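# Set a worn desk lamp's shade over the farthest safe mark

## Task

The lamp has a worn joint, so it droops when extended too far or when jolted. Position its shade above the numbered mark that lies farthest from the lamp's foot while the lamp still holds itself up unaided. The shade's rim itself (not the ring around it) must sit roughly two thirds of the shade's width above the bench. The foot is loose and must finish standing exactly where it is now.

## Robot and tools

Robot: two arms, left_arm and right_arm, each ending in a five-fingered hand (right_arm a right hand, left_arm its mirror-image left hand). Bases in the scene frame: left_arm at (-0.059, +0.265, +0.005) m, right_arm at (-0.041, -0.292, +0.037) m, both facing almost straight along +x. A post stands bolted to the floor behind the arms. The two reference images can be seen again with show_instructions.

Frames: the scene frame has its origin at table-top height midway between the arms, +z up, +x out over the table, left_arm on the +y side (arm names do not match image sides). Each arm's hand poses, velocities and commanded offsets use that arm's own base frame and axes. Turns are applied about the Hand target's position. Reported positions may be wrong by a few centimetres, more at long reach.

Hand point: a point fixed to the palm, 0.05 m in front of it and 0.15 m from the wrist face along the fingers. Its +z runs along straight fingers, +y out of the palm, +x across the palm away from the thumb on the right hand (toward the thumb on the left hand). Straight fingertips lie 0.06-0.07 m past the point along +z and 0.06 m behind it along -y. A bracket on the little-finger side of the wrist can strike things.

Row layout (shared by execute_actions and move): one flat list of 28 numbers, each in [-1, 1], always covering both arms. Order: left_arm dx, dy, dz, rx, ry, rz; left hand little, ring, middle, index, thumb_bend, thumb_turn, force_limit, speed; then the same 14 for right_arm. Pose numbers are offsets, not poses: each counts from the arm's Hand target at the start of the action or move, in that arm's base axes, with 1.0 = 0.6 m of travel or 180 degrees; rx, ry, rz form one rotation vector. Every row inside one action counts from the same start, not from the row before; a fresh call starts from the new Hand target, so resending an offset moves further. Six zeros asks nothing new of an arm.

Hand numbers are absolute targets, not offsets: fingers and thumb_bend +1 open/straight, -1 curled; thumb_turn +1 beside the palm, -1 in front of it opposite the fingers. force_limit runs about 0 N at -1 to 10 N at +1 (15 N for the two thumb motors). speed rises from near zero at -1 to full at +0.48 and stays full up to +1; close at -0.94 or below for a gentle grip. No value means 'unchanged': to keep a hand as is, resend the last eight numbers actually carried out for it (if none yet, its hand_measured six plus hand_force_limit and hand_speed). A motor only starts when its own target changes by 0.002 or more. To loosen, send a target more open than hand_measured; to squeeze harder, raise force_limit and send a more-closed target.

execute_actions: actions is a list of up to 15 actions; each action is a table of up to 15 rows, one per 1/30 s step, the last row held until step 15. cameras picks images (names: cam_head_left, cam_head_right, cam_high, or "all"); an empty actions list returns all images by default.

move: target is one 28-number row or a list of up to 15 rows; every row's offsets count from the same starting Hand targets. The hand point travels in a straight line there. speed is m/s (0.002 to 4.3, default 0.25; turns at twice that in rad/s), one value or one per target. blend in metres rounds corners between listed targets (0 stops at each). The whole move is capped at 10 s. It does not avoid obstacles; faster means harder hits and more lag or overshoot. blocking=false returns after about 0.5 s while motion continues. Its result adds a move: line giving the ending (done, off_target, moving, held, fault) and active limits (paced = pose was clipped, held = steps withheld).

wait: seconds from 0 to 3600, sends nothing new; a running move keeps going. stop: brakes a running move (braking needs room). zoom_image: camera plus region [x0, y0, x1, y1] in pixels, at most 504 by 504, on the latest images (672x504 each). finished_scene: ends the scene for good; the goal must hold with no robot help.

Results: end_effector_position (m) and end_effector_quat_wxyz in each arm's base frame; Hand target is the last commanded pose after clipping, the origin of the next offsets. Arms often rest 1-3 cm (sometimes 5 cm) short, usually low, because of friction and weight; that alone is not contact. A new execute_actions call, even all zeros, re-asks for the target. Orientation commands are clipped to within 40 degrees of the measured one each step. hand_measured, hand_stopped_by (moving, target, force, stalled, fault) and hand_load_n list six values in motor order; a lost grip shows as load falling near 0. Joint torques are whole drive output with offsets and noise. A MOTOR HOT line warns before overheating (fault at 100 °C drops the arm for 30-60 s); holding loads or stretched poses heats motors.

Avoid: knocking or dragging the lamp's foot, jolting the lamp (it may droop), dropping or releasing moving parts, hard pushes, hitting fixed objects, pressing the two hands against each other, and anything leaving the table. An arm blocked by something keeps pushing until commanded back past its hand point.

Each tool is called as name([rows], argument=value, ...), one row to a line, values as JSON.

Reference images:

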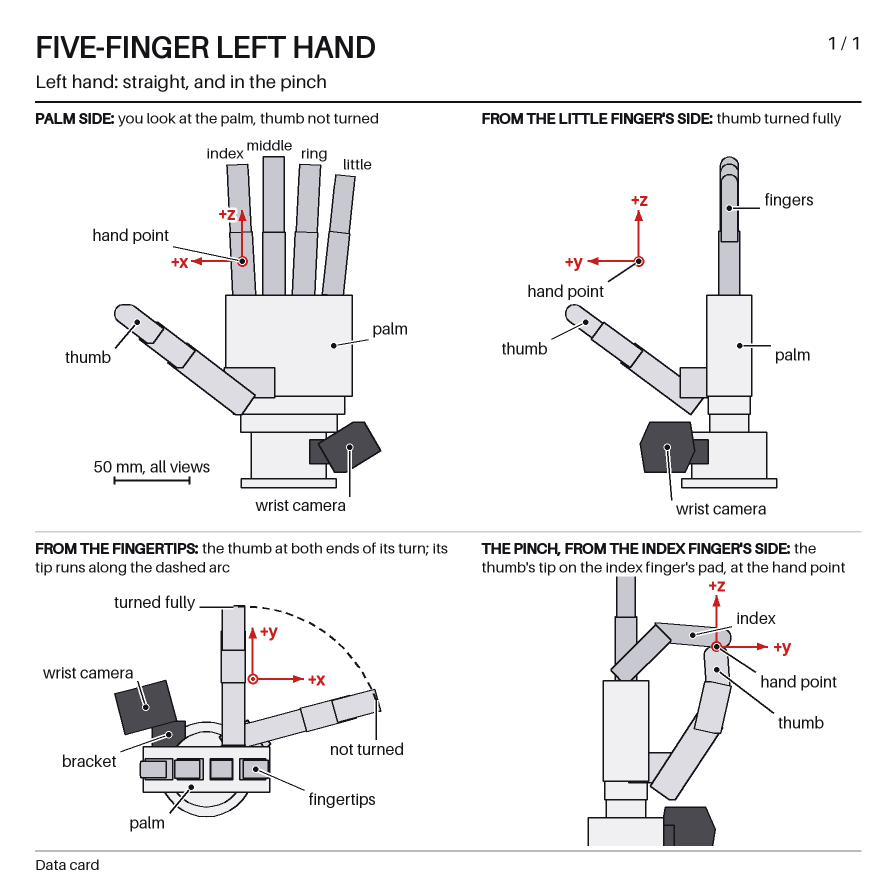

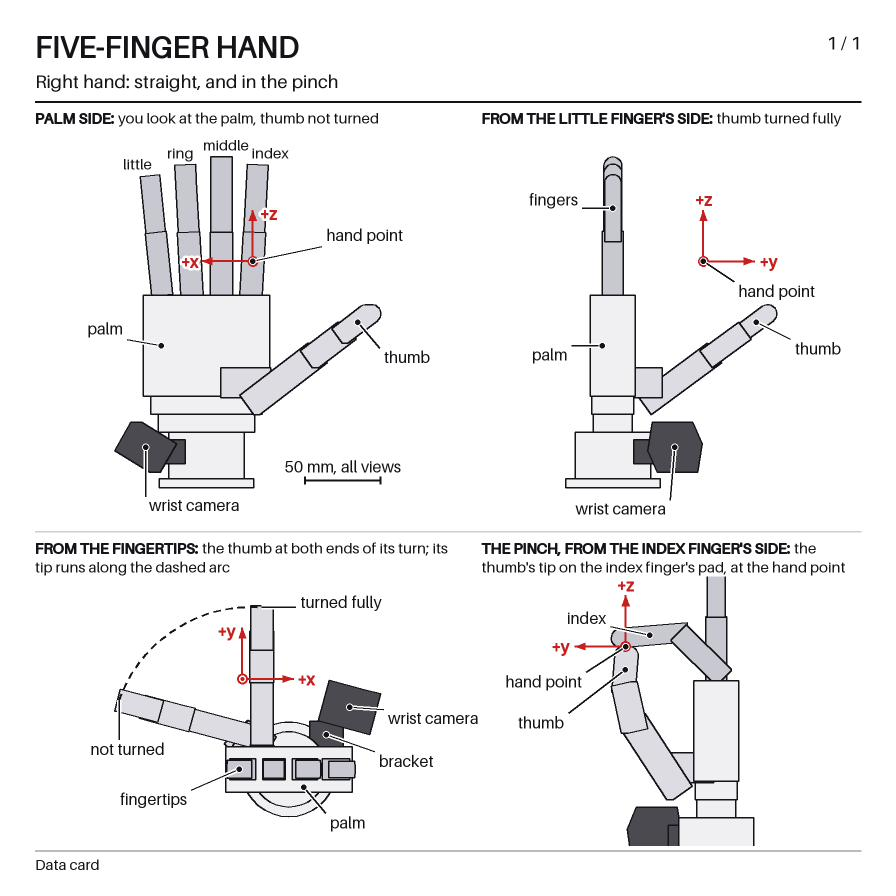

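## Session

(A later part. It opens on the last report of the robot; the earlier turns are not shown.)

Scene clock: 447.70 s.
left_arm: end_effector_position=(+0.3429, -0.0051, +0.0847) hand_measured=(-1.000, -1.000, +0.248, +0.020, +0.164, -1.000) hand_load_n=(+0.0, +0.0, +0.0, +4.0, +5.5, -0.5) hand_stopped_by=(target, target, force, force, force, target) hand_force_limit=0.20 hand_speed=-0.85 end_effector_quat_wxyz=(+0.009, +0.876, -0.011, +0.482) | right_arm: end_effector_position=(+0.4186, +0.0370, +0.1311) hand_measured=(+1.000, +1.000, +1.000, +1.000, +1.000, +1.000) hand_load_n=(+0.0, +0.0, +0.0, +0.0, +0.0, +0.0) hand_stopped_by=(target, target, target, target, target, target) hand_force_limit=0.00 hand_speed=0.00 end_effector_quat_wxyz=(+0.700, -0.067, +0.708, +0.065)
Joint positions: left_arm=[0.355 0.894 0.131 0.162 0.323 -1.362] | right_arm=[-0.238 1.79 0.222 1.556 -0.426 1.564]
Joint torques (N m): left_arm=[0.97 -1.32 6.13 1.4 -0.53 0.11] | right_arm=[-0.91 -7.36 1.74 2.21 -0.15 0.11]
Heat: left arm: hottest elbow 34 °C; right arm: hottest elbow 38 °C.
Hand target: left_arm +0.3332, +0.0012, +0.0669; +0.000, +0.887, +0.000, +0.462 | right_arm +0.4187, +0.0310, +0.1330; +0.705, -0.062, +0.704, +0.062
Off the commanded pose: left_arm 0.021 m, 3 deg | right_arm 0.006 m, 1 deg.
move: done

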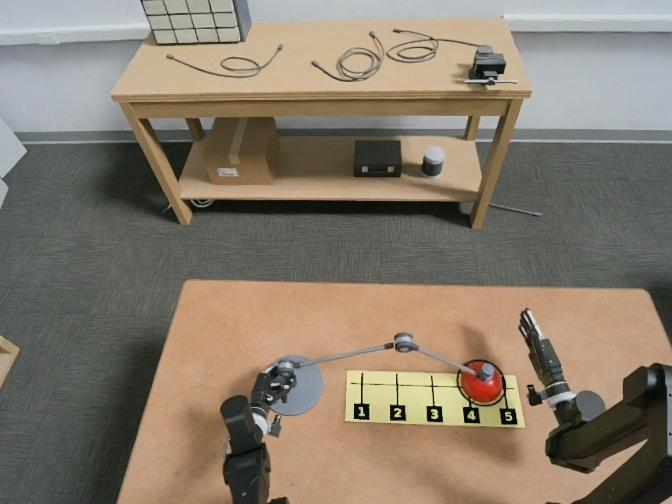

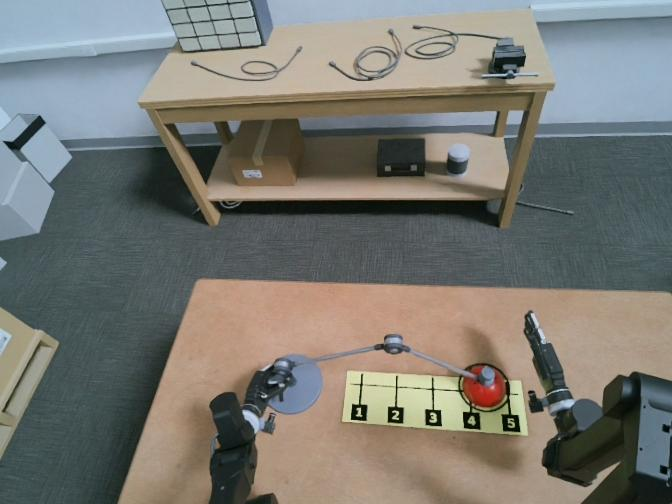

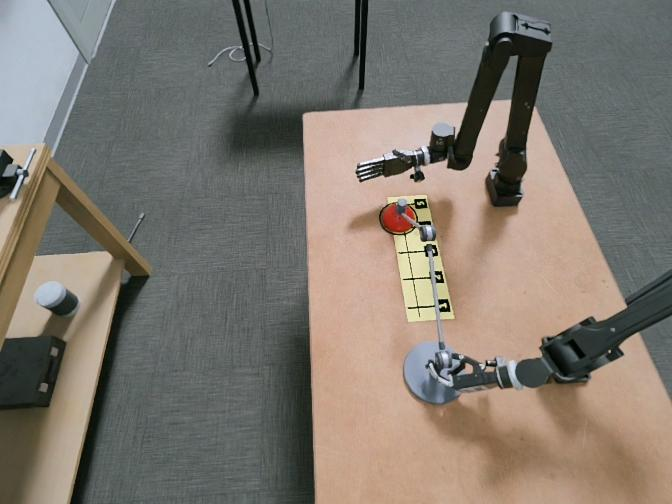

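move(target=[0,0,0,0,0,0,-1,-1,-0.1,-0.2,-0.2,-1,0.2,-0.85, 0,0.085,0,0,0,0,1,1,1,1,1,1,0,0], speed=0.08, cameras=["cam_head_left","cam_high"])

zoom_image(camera="cam_head_left", region=[380, 290, 560, 430])

zoom_image(camera="cam_high", region=[350, 130, 490, 270])

Scene clock: 449.43 s.
left_arm: end_effector_position=(+0.3429, -0.0051, +0.0847) hand_measured=(-1.000, -1.000, +0.248, +0.020, +0.164, -1.000) hand_load_n=(+0.0, +0.0, +0.0, +4.0, +5.5, -0.5) hand_stopped_by=(target, target, force, force, force, target) hand_force_limit=0.20 hand_speed=-0.85 end_effector_quat_wxyz=(+0.009, +0.876, -0.011, +0.482) | right_arm: end_effector_position=(+0.4228, +0.0779, +0.1286) hand_measured=(+1.000, +1.000, +1.000, +1.000, +1.000, +1.000) hand_load_n=(+0.0, +0.0, +0.0, +0.0, -0.5, +0.0) hand_stopped_by=(target, target, target, target, target, target) hand_force_limit=0.00 hand_speed=0.00 end_effector_quat_wxyz=(+0.698, -0.060, +0.712, +0.058)
Joint positions: left_arm=[0.355 0.894 0.131 0.162 0.323 -1.362] | right_arm=[-0.056 1.79 0.21 1.559 -0.223 1.564]
Joint torques (N m): left_arm=[0.67 -1.79 6.24 1.43 -0.59 0.05] | right_arm=[-0.21 -8 0.87 2.44 0.07 0.08]
Heat: left arm: hottest elbow 34 °C; right arm: hottest elbow 38 °C.
Hand target: left_arm +0.3332, +0.0012, +0.0669; +0.000, +0.887, +0.000, +0.462 | right_arm +0.4187, +0.0820, +0.1330; +0.705, -0.062, +0.704, +0.062
Off the commanded pose: left_arm 0.021 m, 3 deg | right_arm 0.007 m, 1 deg.
joint sent to its limit (right arm) — joint 4 (wrist pitch), upper limit. The joint targets still meet the commanded pose.
move: done

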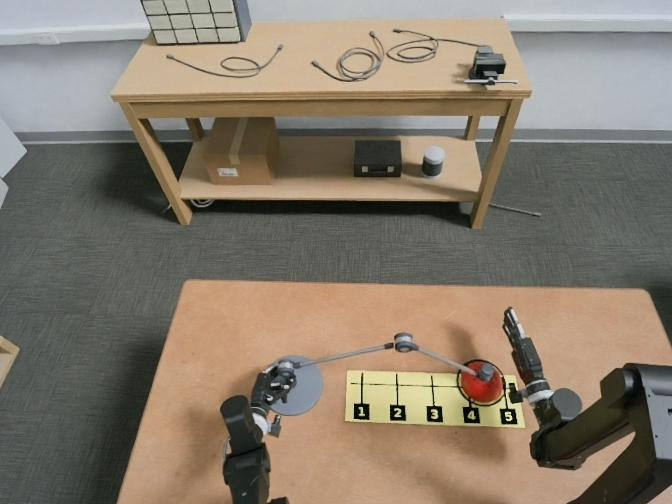

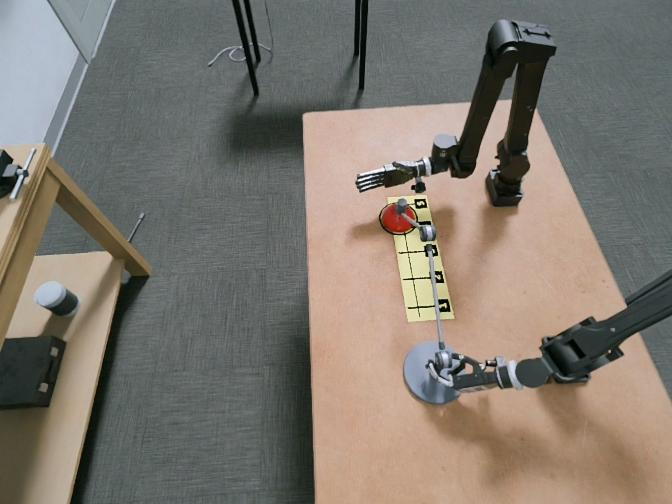

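Scaled by 2.800 from the camera's image (finer frame: 960x720).

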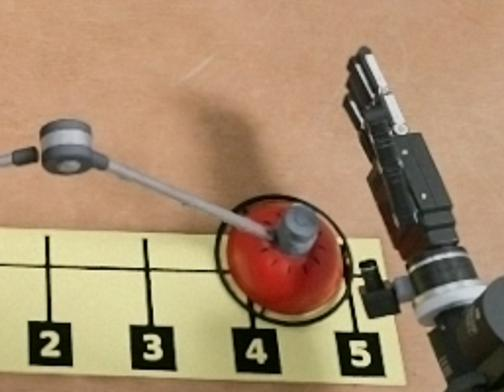

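Scaled by 3.600 from the camera's image (finer frame: 960x720).

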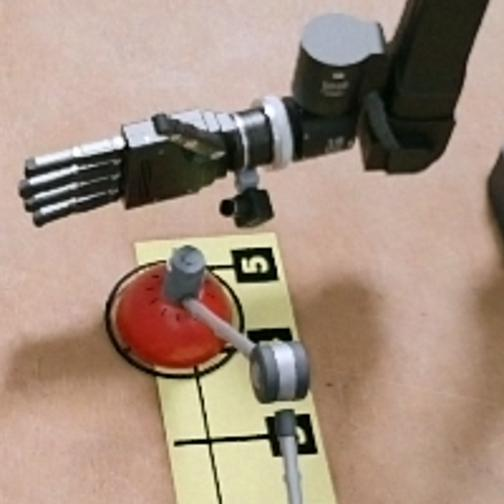

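execute_actions(actions=[])

Scene clock: 450.83 s.
left_arm: end_effector_position=(+0.3429, -0.0051, +0.0847) hand_measured=(-1.000, -1.000, +0.248, +0.020, +0.164, -1.000) hand_load_n=(+0.0, +0.0, +0.0, +4.0, +6.0, -0.5) hand_stopped_by=(target, target, force, force, force, target) hand_force_limit=0.20 hand_speed=-0.85 end_effector_quat_wxyz=(+0.009, +0.876, -0.011, +0.482) | right_arm: end_effector_position=(+0.4228, +0.0779, +0.1286) hand_measured=(+1.000, +1.000, +1.000, +1.000, +1.000, +1.000) hand_load_n=(+0.0, +0.0, +0.0, +0.0, +0.0, -0.5) hand_stopped_by=(target, target, target, target, target, target) hand_force_limit=0.00 hand_speed=0.00 end_effector_quat_wxyz=(+0.698, -0.060, +0.712, +0.058)
Joint positions: left_arm=[0.355 0.894 0.131 0.162 0.323 -1.362] | right_arm=[-0.056 1.79 0.21 1.559 -0.223 1.564]
Joint velocities: within noise
Joint torques (N m): left_arm=[0.91 -1.38 6.19 1.47 -0.54 0.04] | right_arm=[0.21 -8.59 0.85 2.67 0.04 0.08]
Motor temperatures (°C): left_arm=[27 30 34 28 34 30] | right_arm=[32 32 37 28 32 29]
Heat: left arm: hottest elbow 34 °C; right arm: hottest elbow 37 °C.
Hand target: left_arm +0.3332, +0.0012, +0.0669; +0.000, +0.887, +0.000, +0.462 | right_arm +0.4187, +0.0820, +0.1330; +0.705, -0.062, +0.704, +0.062
Off the commanded pose: left_arm 0.021 m, 3 deg | right_arm 0.007 m, 1 deg.

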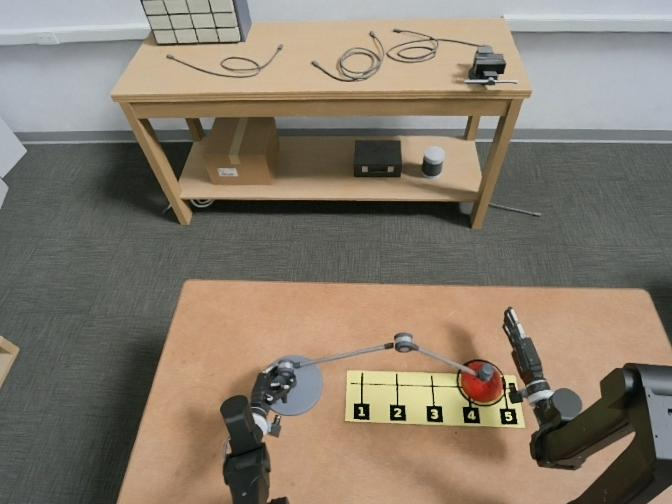

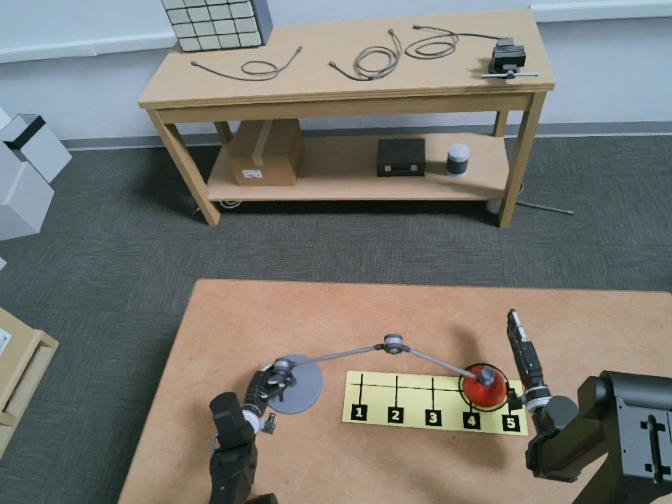

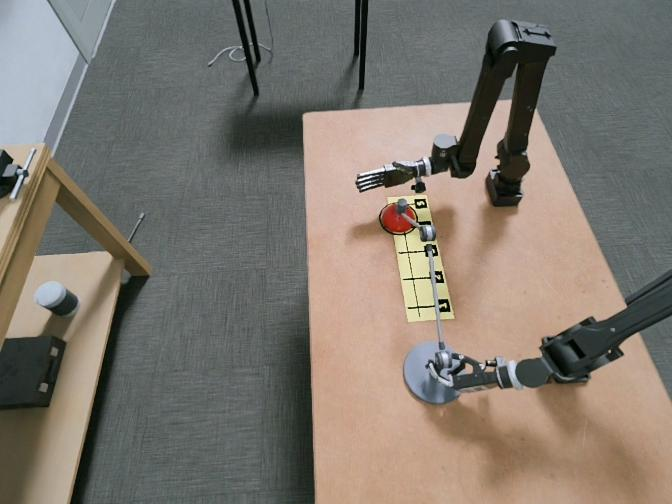

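move([
  [0,0,0,0,0,0,-1,-1,-0.1,-0.2,-0.2,-1,0.2,-0.85, 0,0.0333,0,0,0,0,1,1,1,1,1,1,0,0],
  [0,0,0,0,0,0,-1,-1,-0.1,-0.2,-0.2,-1,0.2,-0.85, 0,0.0667,0,0,0,0,1,1,1,1,1,1,0,0],
], speed=0.04, cameras=["all"])

Scene clock: 452.77 s.
left_arm: end_effector_position=(+0.3429, -0.0051, +0.0847) hand_measured=(-1.000, -1.000, +0.248, +0.020, +0.164, -1.000) hand_load_n=(+0.0, +0.0, +0.0, +4.0, +5.5, -0.5) hand_stopped_by=(target, target, force, force, force, target) hand_force_limit=0.20 hand_speed=-0.85 end_effector_quat_wxyz=(+0.009, +0.876, -0.011, +0.482) | right_arm: end_effector_position=(+0.4220, +0.1175, +0.1283) hand_measured=(+1.000, +1.000, +1.000, +1.000, +1.000, +1.000) hand_load_n=(+0.0, +0.0, +0.0, +0.0, +0.0, +0.0) hand_stopped_by=(target, target, target, target, target, target) hand_force_limit=0.00 hand_speed=0.00 end_effector_quat_wxyz=(+0.698, -0.061, +0.712, +0.056)
Joint positions: left_arm=[0.355 0.894 0.131 0.162 0.323 -1.362] | right_arm=[0.11 1.79 0.21 1.559 -0.055 1.564]
Joint torques (N m): left_arm=[0.62 -0.44 6.11 1.51 -0.58 0.1] | right_arm=[0.91 -7.94 1.33 2.52 0.09 0.1]
Heat: left arm: hottest elbow 34 °C; right arm: hottest elbow 37 °C.
Hand target: left_arm +0.3332, +0.0012, +0.0669; +0.000, +0.887, +0.000, +0.462 | right_arm +0.4187, +0.1221, +0.1330; +0.704, -0.062, +0.704, +0.062
Off the commanded pose: left_arm 0.021 m, 3 deg | right_arm 0.007 m, 1 deg.
joint sent to its limit (right arm) — joint 4 (wrist pitch), upper limit. The joint targets still meet the commanded pose.
move: done

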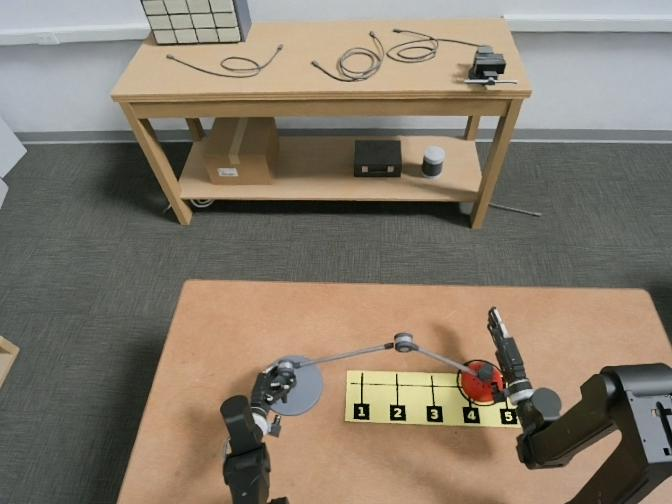

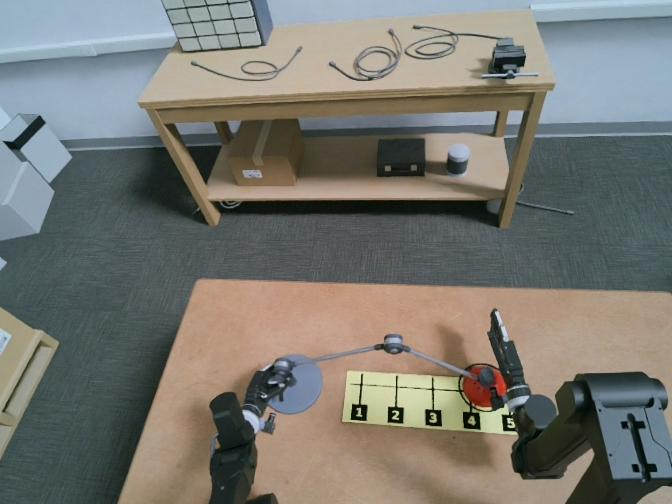

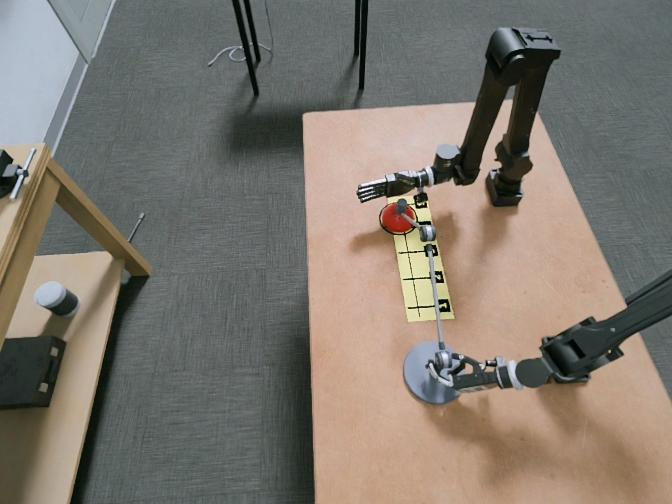

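zoom_image(camera="cam_head_left", region=[420, 290, 600, 425])

zoom_image(camera="cam_high", region=[340, 140, 470, 270])

Scaled by 2.800 from the camera's image (finer frame: 960x720).

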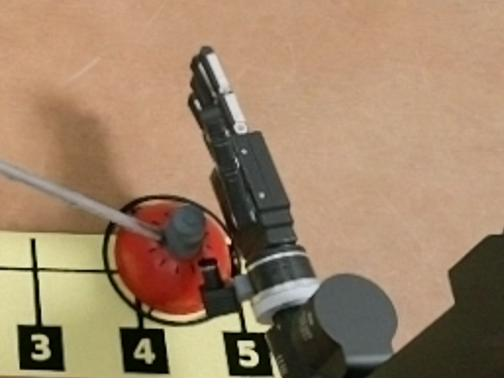

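Scaled by 3.877 from the camera's image (finer frame: 960x720).

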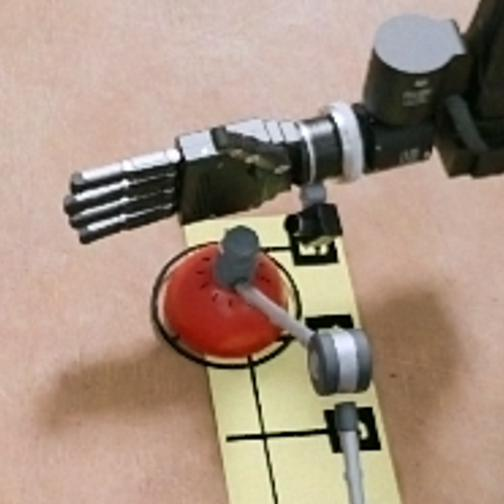

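move(target=[0,0,0,0,0,0,-1,-1,-0.1,-0.2,-0.2,-1,0.2,-0.85, 0,0.0333,0,0,0,0,1,1,1,1,1,1,0,0], speed=0.04, cameras=["cam_head_left","cam_high"])

zoom_image(camera="cam_head_left", region=[420, 290, 600, 425])

Scene clock: 456.13 s.
left_arm: end_effector_position=(+0.3429, -0.0051, +0.0847) hand_measured=(-1.000, -1.000, +0.248, +0.020, +0.164, -1.000) hand_load_n=(+0.0, +0.0, +0.0, +4.0, +6.0, -0.5) hand_stopped_by=(target, target, force, force, force, target) hand_force_limit=0.20 hand_speed=-0.85 end_effector_quat_wxyz=(+0.009, +0.876, -0.011, +0.482) | right_arm: end_effector_position=(+0.4199, +0.1348, +0.1282) hand_measured=(+1.000, +1.000, +1.000, +1.000, +1.000, +1.000) hand_load_n=(+0.0, +0.5, +0.0, +0.0, +0.0, +0.0) hand_stopped_by=(target, target, target, target, target, target) hand_force_limit=0.00 hand_speed=0.00 end_effector_quat_wxyz=(+0.698, -0.059, +0.712, +0.053)
Joint positions: left_arm=[0.355 0.894 0.131 0.162 0.323 -1.362] | right_arm=[0.188 1.79 0.21 1.559 0.03 1.564]
Joint torques (N m): left_arm=[0.32 -1.08 6.06 1.4 -0.58 0.1] | right_arm=[0.62 -7.41 2 2.63 -0.02 0.1]
Heat: left arm: hottest elbow 34 °C; right arm: hottest elbow 37 °C.
Hand target: left_arm +0.3332, +0.0012, +0.0669; +0.000, +0.887, +0.000, +0.462 | right_arm +0.4187, +0.1421, +0.1330; +0.704, -0.062, +0.704, +0.062
Off the commanded pose: left_arm 0.021 m, 3 deg | right_arm 0.009 m, 2 deg.
joint sent to its limit (right arm) — joint 4 (wrist pitch), upper limit. The joint targets still meet the commanded pose.
move: done

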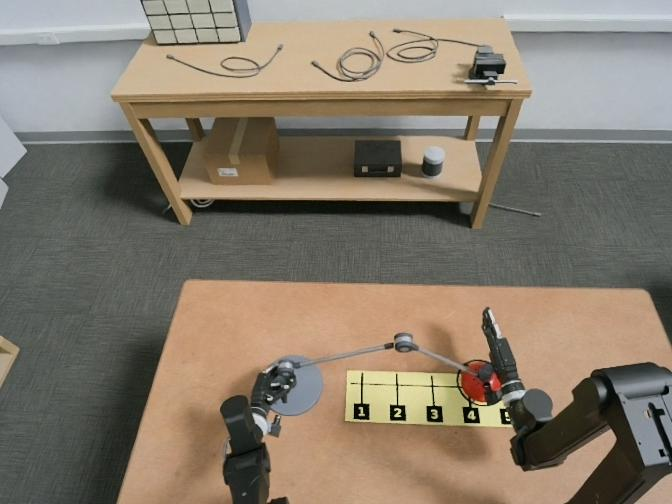

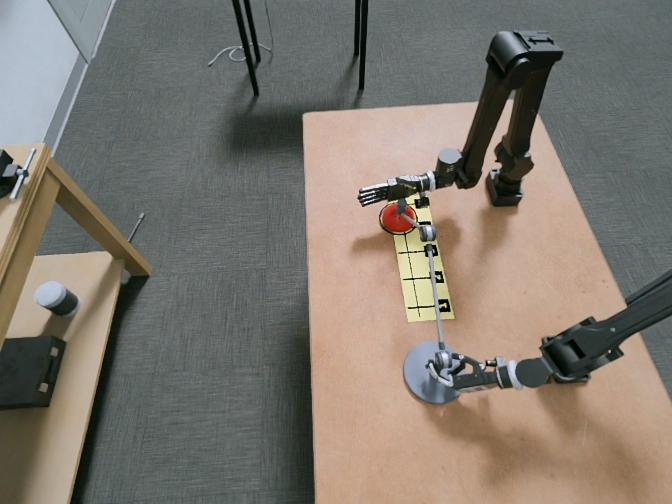

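Scaled by 2.800 from the camera's image (finer frame: 960x720).

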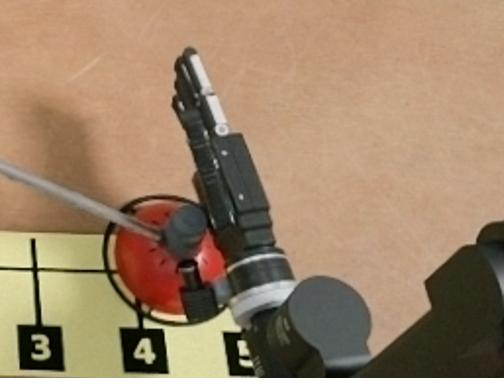

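move(target=[0,0,0,0,0,0,-1,-1,-0.1,-0.2,-0.2,-1,0.2,-0.85, 0.0167,0.025,0,0,0,0,1,1,1,1,1,1,0,0], speed=0.04, cameras=["cam_head_left","cam_high"])

zoom_image(camera="cam_head_left", region=[420, 290, 600, 425])

Scene clock: 457.30 s.
left_arm: end_effector_position=(+0.3430, -0.0046, +0.0845) hand_measured=(-1.000, -1.000, +0.248, +0.020, +0.164, -1.000) hand_load_n=(+0.0, +0.0, +0.0, +3.5, +5.5, -0.5) hand_stopped_by=(target, target, force, force, force, target) hand_force_limit=0.20 hand_speed=-0.85 end_effector_quat_wxyz=(+0.007, +0.876, -0.010, +0.481) | right_arm: end_effector_position=(+0.4264, +0.1352, +0.1303) hand_measured=(+1.000, +1.000, +1.000, +1.000, +1.000, +1.000) hand_load_n=(+0.0, +0.0, +0.0, +0.0, +0.0, +0.0) hand_stopped_by=(target, target, target, target, target, target) hand_force_limit=0.00 hand_speed=0.00 end_effector_quat_wxyz=(+0.702, -0.047, +0.710, +0.038)
Joint positions: left_arm=[0.355 0.894 0.131 0.162 0.32 -1.362] | right_arm=[0.214 1.79 0.223 1.555 0.093 1.56]
Joint torques (N m): left_arm=[0.73 -0.73 6.15 1.33 -0.5 0.05] | right_arm=[3.25 -7.71 3.74 1.58 -0.59 0.21]
Heat: left arm: hottest elbow 34 °C; right arm: hottest elbow 37 °C.
Hand target: left_arm +0.3332, +0.0012, +0.0669; +0.000, +0.887, +0.000, +0.462 | right_arm +0.4287, +0.1570, +0.1329; +0.704, -0.062, +0.704, +0.062
Off the commanded pose: left_arm 0.021 m, 3 deg | right_arm 0.022 m, 3 deg.
move: off_target (right_arm)

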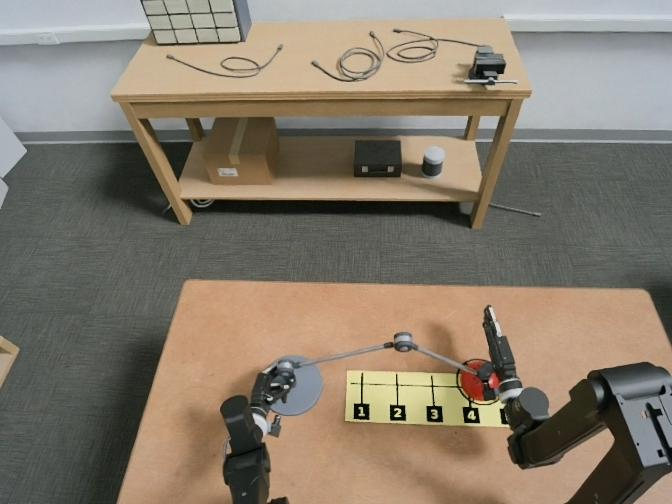

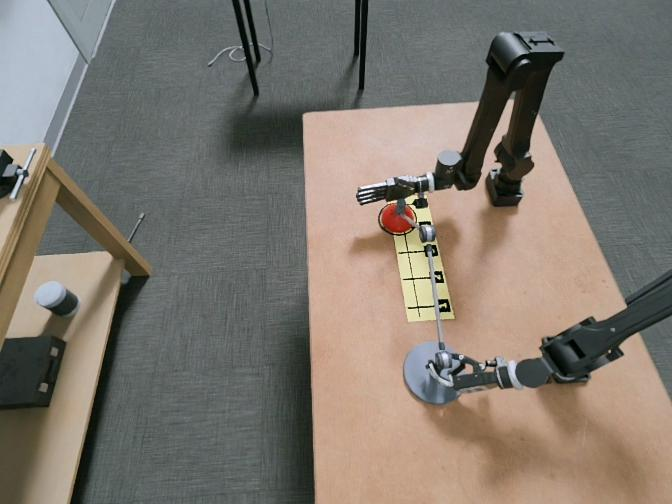

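Scaled by 2.800 from the camera's image (finer frame: 960x720).

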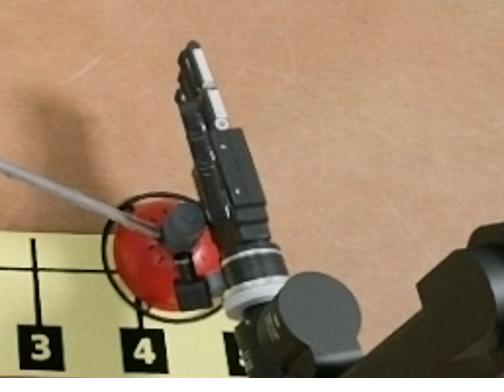

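move(target=[0,0,0,0,0,0,-1,-1,-0.1,-0.2,-0.2,-1,0.2,-0.85, -0.0167,0.0333,0,0,0,0,1,1,1,1,1,1,0,0], speed=0.04, cameras=["cam_head_left","cam_high"])

zoom_image(camera="cam_head_left", region=[420, 290, 600, 425])

Scene clock: 458.83 s.
left_arm: end_effector_position=(+0.3424, +0.0025, +0.0820) hand_measured=(-1.000, -1.000, +0.248, +0.020, +0.162, -1.000) hand_load_n=(+0.0, +0.0, +0.0, +1.0, +0.5, +0.0) hand_stopped_by=(target, target, force, force, force, target) hand_force_limit=0.20 hand_speed=-0.85 end_effector_quat_wxyz=(-0.002, +0.878, +0.000, +0.479) | right_arm: end_effector_position=(+0.4242, +0.1473, +0.1297) hand_measured=(+1.000, +1.000, +1.000, +1.000, +1.000, +1.000) hand_load_n=(+0.0, -0.5, +0.5, +0.0, +0.0, +0.0) hand_stopped_by=(target, target, target, target, target, target) hand_force_limit=0.00 hand_speed=0.00 end_effector_quat_wxyz=(+0.703, -0.041, +0.710, +0.026)
Joint positions: left_arm=[0.369 0.894 0.128 0.162 0.305 -1.362] | right_arm=[0.283 1.79 0.223 1.555 0.188 1.552]
Joint torques (N m): left_arm=[-1.03 -1.08 6.54 1.46 0.15 0.08] | right_arm=[3.37 -7.77 2.97 2.09 -0.9 0.2]
Heat: left arm: hottest elbow 34 °C; right arm: hottest elbow 36 °C.
Hand target: left_arm +0.3333, +0.0013, +0.0671; +0.000, +0.887, +0.001, +0.462 | right_arm +0.4186, +0.1770, +0.1329; +0.704, -0.062, +0.704, +0.062
Off the commanded pose: left_arm 0.018 m, 2 deg | right_arm 0.030 m, 5 deg.
move: off_target (right_arm)

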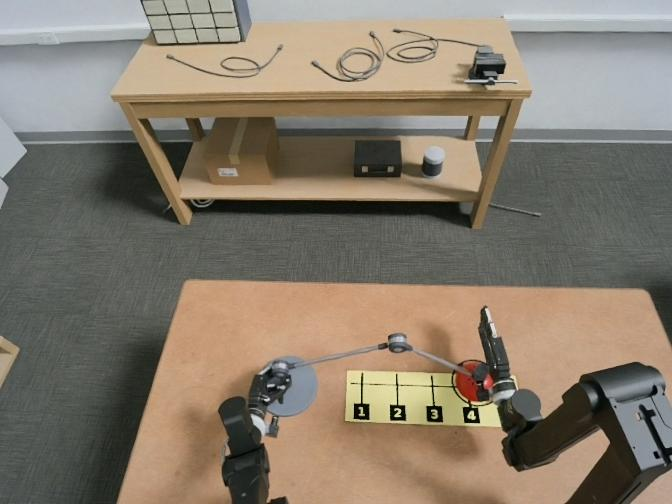

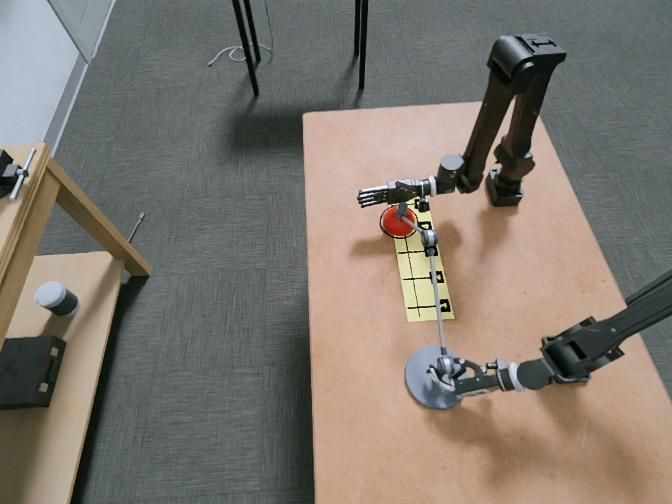

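Scaled by 2.800 from the camera's image (finer frame: 960x720).

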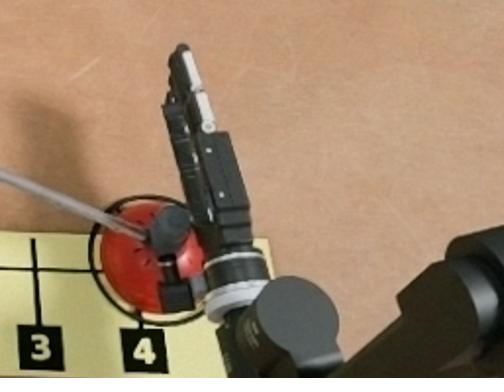

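zoom_image(camera="cam_high", region=[380, 320, 510, 430])

zoom_image(camera="cam_head_left", region=[220, 330, 350, 450])

Scaled by 3.877 from the camera's image (finer frame: 960x720).

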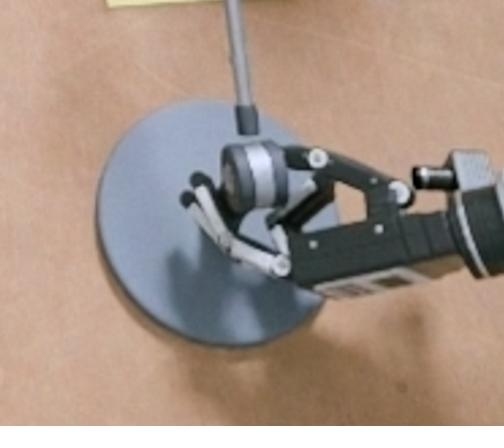

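Scaled by 3.877 from the camera's image (finer frame: 960x720).

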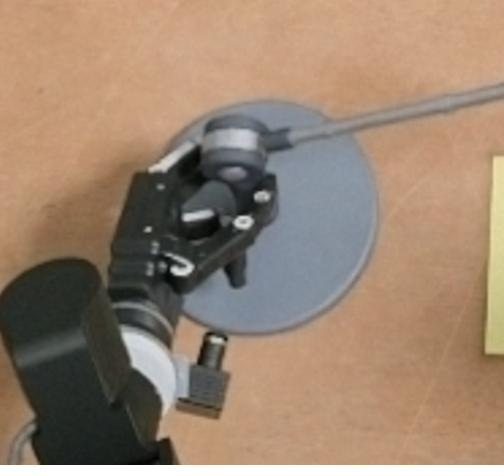

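move(target=[0,-0.0333,0,0,0,0,-1,-1,-0.1,-0.2,-0.2,-1,0.2,-0.85, 0,0,0,0,0,0,1,1,1,1,1,1,0,0], speed=0.04, cameras=["cam_head_left","cam_high"])

zoom_image(camera="cam_head_left", region=[220, 330, 350, 450])

Scene clock: 462.97 s.
left_arm: end_effector_position=(+0.3456, -0.0050, +0.0803) hand_measured=(-1.000, -1.000, +0.248, +0.020, +0.162, -1.000) hand_load_n=(+0.0, +0.0, +3.0, +0.0, +0.0, +0.0) hand_stopped_by=(target, target, force, force, force, target) hand_force_limit=0.20 hand_speed=-0.85 end_effector_quat_wxyz=(-0.018, +0.879, +0.009, +0.476) | right_arm: end_effector_position=(+0.4242, +0.1473, +0.1297) hand_measured=(+1.000, +1.000, +1.000, +1.000, +1.000, +1.000) hand_load_n=(+0.0, +0.0, +0.0, +0.0, +0.0, -0.5) hand_stopped_by=(target, target, target, target, target, target) hand_force_limit=0.00 hand_speed=0.00 end_effector_quat_wxyz=(+0.703, -0.041, +0.710, +0.026)
Joint positions: left_arm=[0.283 0.874 0.121 0.162 0.196 -1.413] | right_arm=[0.283 1.79 0.223 1.555 0.188 1.552]
Joint torques (N m): left_arm=[-2.2 -1.85 6.02 1.4 0.73 -0.06] | right_arm=[3.02 -6.24 2.91 1.99 -0.89 0.26]
Heat: left arm: hottest elbow 34 °C; right arm: hottest elbow 36 °C.
Hand target: left_arm +0.3333, -0.0187, +0.0670; +0.000, +0.887, +0.001, +0.462 | right_arm +0.4186, +0.1770, +0.1329; +0.704, -0.062, +0.704, +0.062
Off the commanded pose: left_arm 0.023 m, 3 deg | right_arm 0.030 m, 5 deg.
move: off_target (left_arm)

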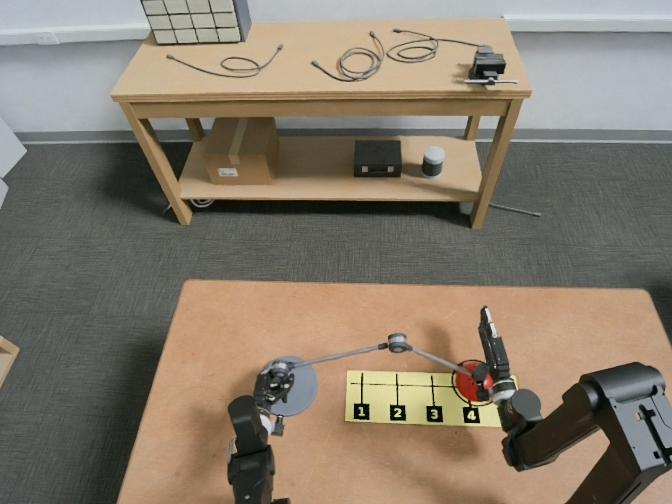

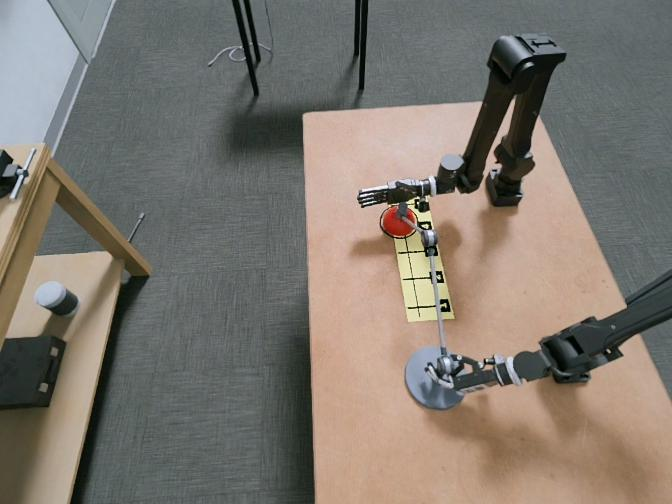

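Scaled by 3.877 from the camera's image (finer frame: 960x720).

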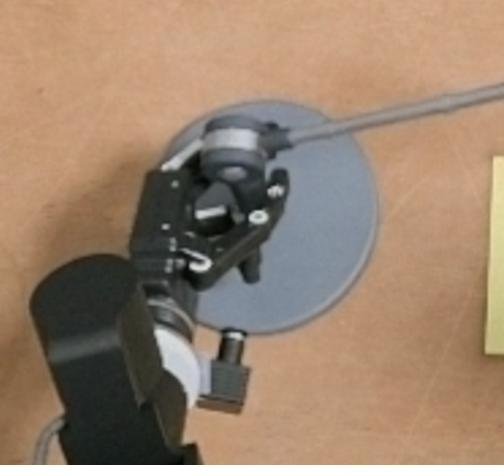

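move(target=[0,-0.05,0,0,0,0,-1,-1,-0.1,-0.2,-0.2,-1,0.2,-0.85, 0,0,0,0,0,0,1,1,1,1,1,1,0,0], speed=0.04, cameras=["cam_head_left","cam_high"])

zoom_image(camera="cam_head_left", region=[220, 330, 350, 450])

Scene clock: 464.37 s.
left_arm: end_effector_position=(+0.3500, -0.0119, +0.0820) hand_measured=(-1.000, -1.000, +0.248, +0.020, +0.162, -1.000) hand_load_n=(+0.0, +0.0, +5.5, +0.0, +0.0, +0.0) hand_stopped_by=(target, target, force, force, force, target) hand_force_limit=0.20 hand_speed=-0.85 end_effector_quat_wxyz=(-0.042, +0.876, +0.041, +0.478) | right_arm: end_effector_position=(+0.4242, +0.1473, +0.1297) hand_measured=(+1.000, +1.000, +1.000, +1.000, +1.000, +1.000) hand_load_n=(+0.0, +0.0, +0.0, +0.0, +0.0, +0.0) hand_stopped_by=(target, target, target, target, target, target) hand_force_limit=0.00 hand_speed=0.00 end_effector_quat_wxyz=(+0.703, -0.041, +0.710, +0.026)
Joint positions: left_arm=[0.152 0.84 0.109 0.162 0.014 -1.521] | right_arm=[0.283 1.79 0.223 1.555 0.188 1.552]
Joint torques (N m): left_arm=[-5.07 -2.2 5.94 1.32 2.24 -0.01] | right_arm=[3.02 -7.18 2.8 2.09 -0.89 0.29]
Heat: left arm: hottest elbow 34 °C; right arm: hottest elbow 36 °C.
Hand target: left_arm +0.3333, -0.0488, +0.0671; +0.000, +0.887, +0.000, +0.462 | right_arm +0.4186, +0.1771, +0.1329; +0.704, -0.062, +0.704, +0.062
Off the commanded pose: left_arm 0.043 m, 7 deg | right_arm 0.030 m, 5 deg.
move: off_target (left_arm)

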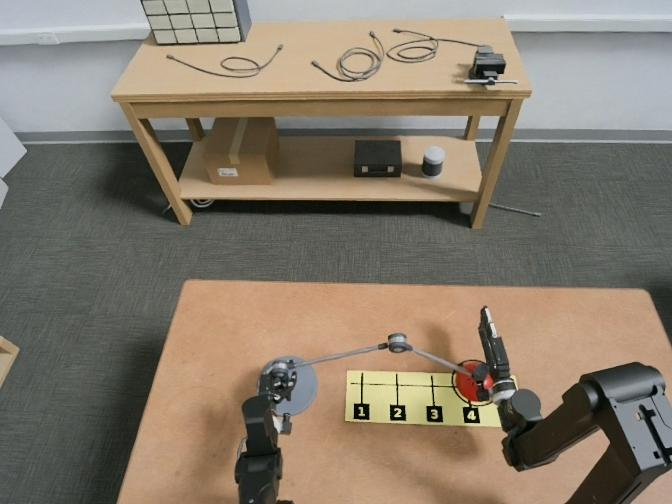

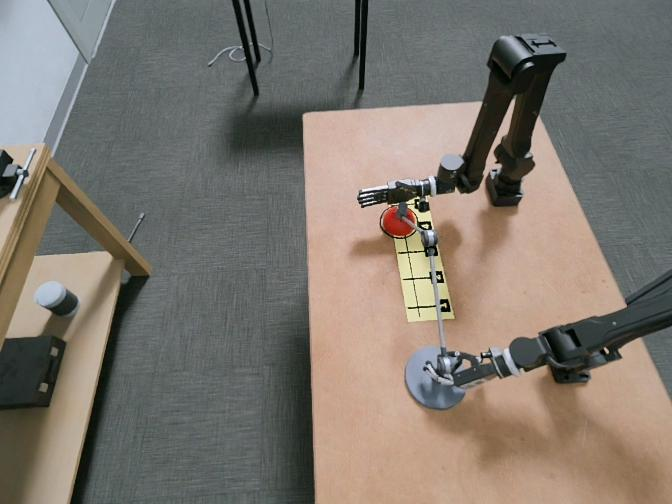

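Scaled by 3.877 from the camera's image (finer frame: 960x720).

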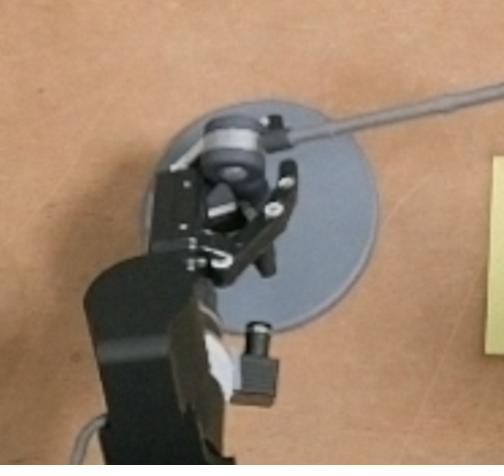

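move([
  [0,0.06,0,0,0,0,-1,-1,-0.1,-0.2,-0.2,-1,0.2,-0.85, 0,-0.05,0,0,0,0,1,1,1,1,1,1,0,0],
  [0,0.0833,0.0333,0,0,0,-1,-1,-0.1,-0.2,-0.2,-1,0.2,-0.85, 0,-0.0667,0,0,0,0,1,1,1,1,1,1,0,0],
], speed=0.06, cameras=["cam_head_left","cam_high"])

zoom_image(camera="cam_head_left", region=[220, 330, 350, 450])

Scene clock: 467.77 s.
left_arm: end_effector_position=(+0.3353, +0.0028, +0.0889) hand_measured=(-1.000, -1.000, +0.248, +0.020, +0.162, -1.000) hand_load_n=(+0.0, +0.0, +2.5, +3.5, +2.5, +0.0) hand_stopped_by=(target, target, force, force, force, target) hand_force_limit=0.20 hand_speed=-0.85 end_effector_quat_wxyz=(+0.000, +0.883, +0.011, +0.470) | right_arm: end_effector_position=(+0.4212, +0.1434, +0.1315) hand_measured=(+1.000, +1.000, +1.000, +1.000, +1.000, +1.000) hand_load_n=(+0.0, +0.0, +0.0, +0.0, +0.0, +0.0) hand_stopped_by=(target, target, target, target, target, target) hand_force_limit=0.00 hand_speed=0.00 end_effector_quat_wxyz=(+0.701, -0.068, +0.707, +0.063)
Joint positions: left_arm=[0.372 0.794 0.135 0.036 0.295 -1.377] | right_arm=[0.199 1.79 0.223 1.559 0.013 1.564]
Joint torques (N m): left_arm=[-0.32 -1.26 8.75 0.94 0.5 0.25] | right_arm=[-1.26 -8.18 0.59 2.33 -0.12 0.12]
Heat: left arm: hottest elbow 34 °C; right arm: hottest elbow 36 °C.
Hand target: left_arm +0.3332, +0.0012, +0.0870; +0.000, +0.887, +0.000, +0.462 | right_arm +0.4187, +0.1370, +0.1329; +0.704, -0.061, +0.704, +0.062
Off the commanded pose: left_arm 0.003 m, 2 deg | right_arm 0.007 m, 1 deg.
joint sent to its limit (right arm) — joint 4 (wrist pitch), upper limit. The joint targets still meet the commanded pose.
move: done

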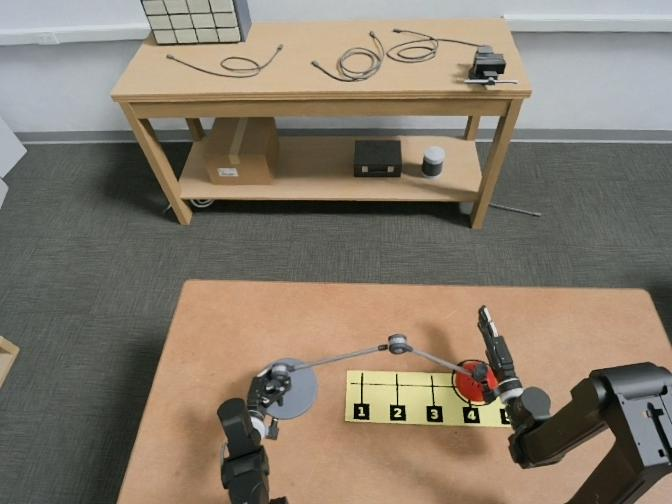

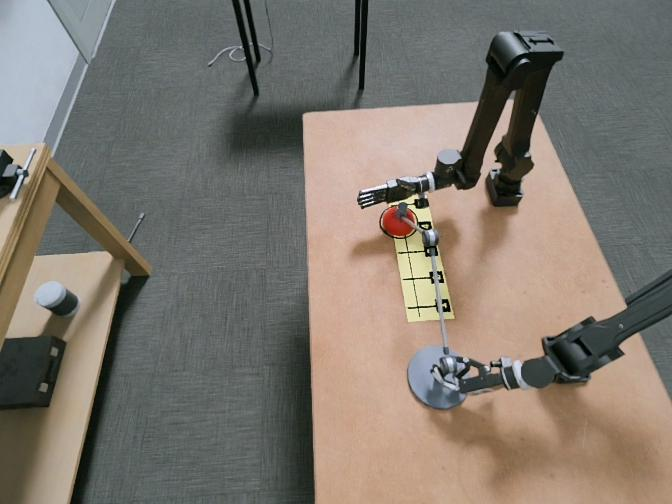

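Scaled by 3.877 from the camera's image (finer frame: 960x720).

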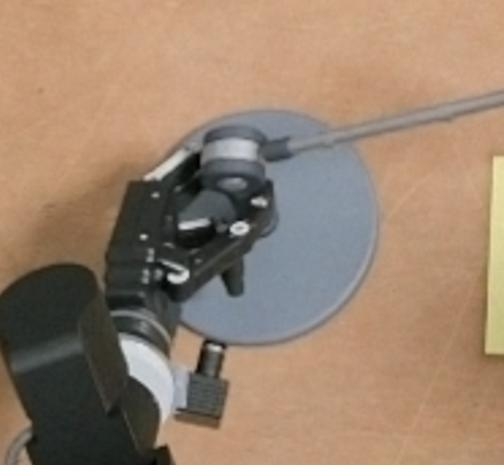

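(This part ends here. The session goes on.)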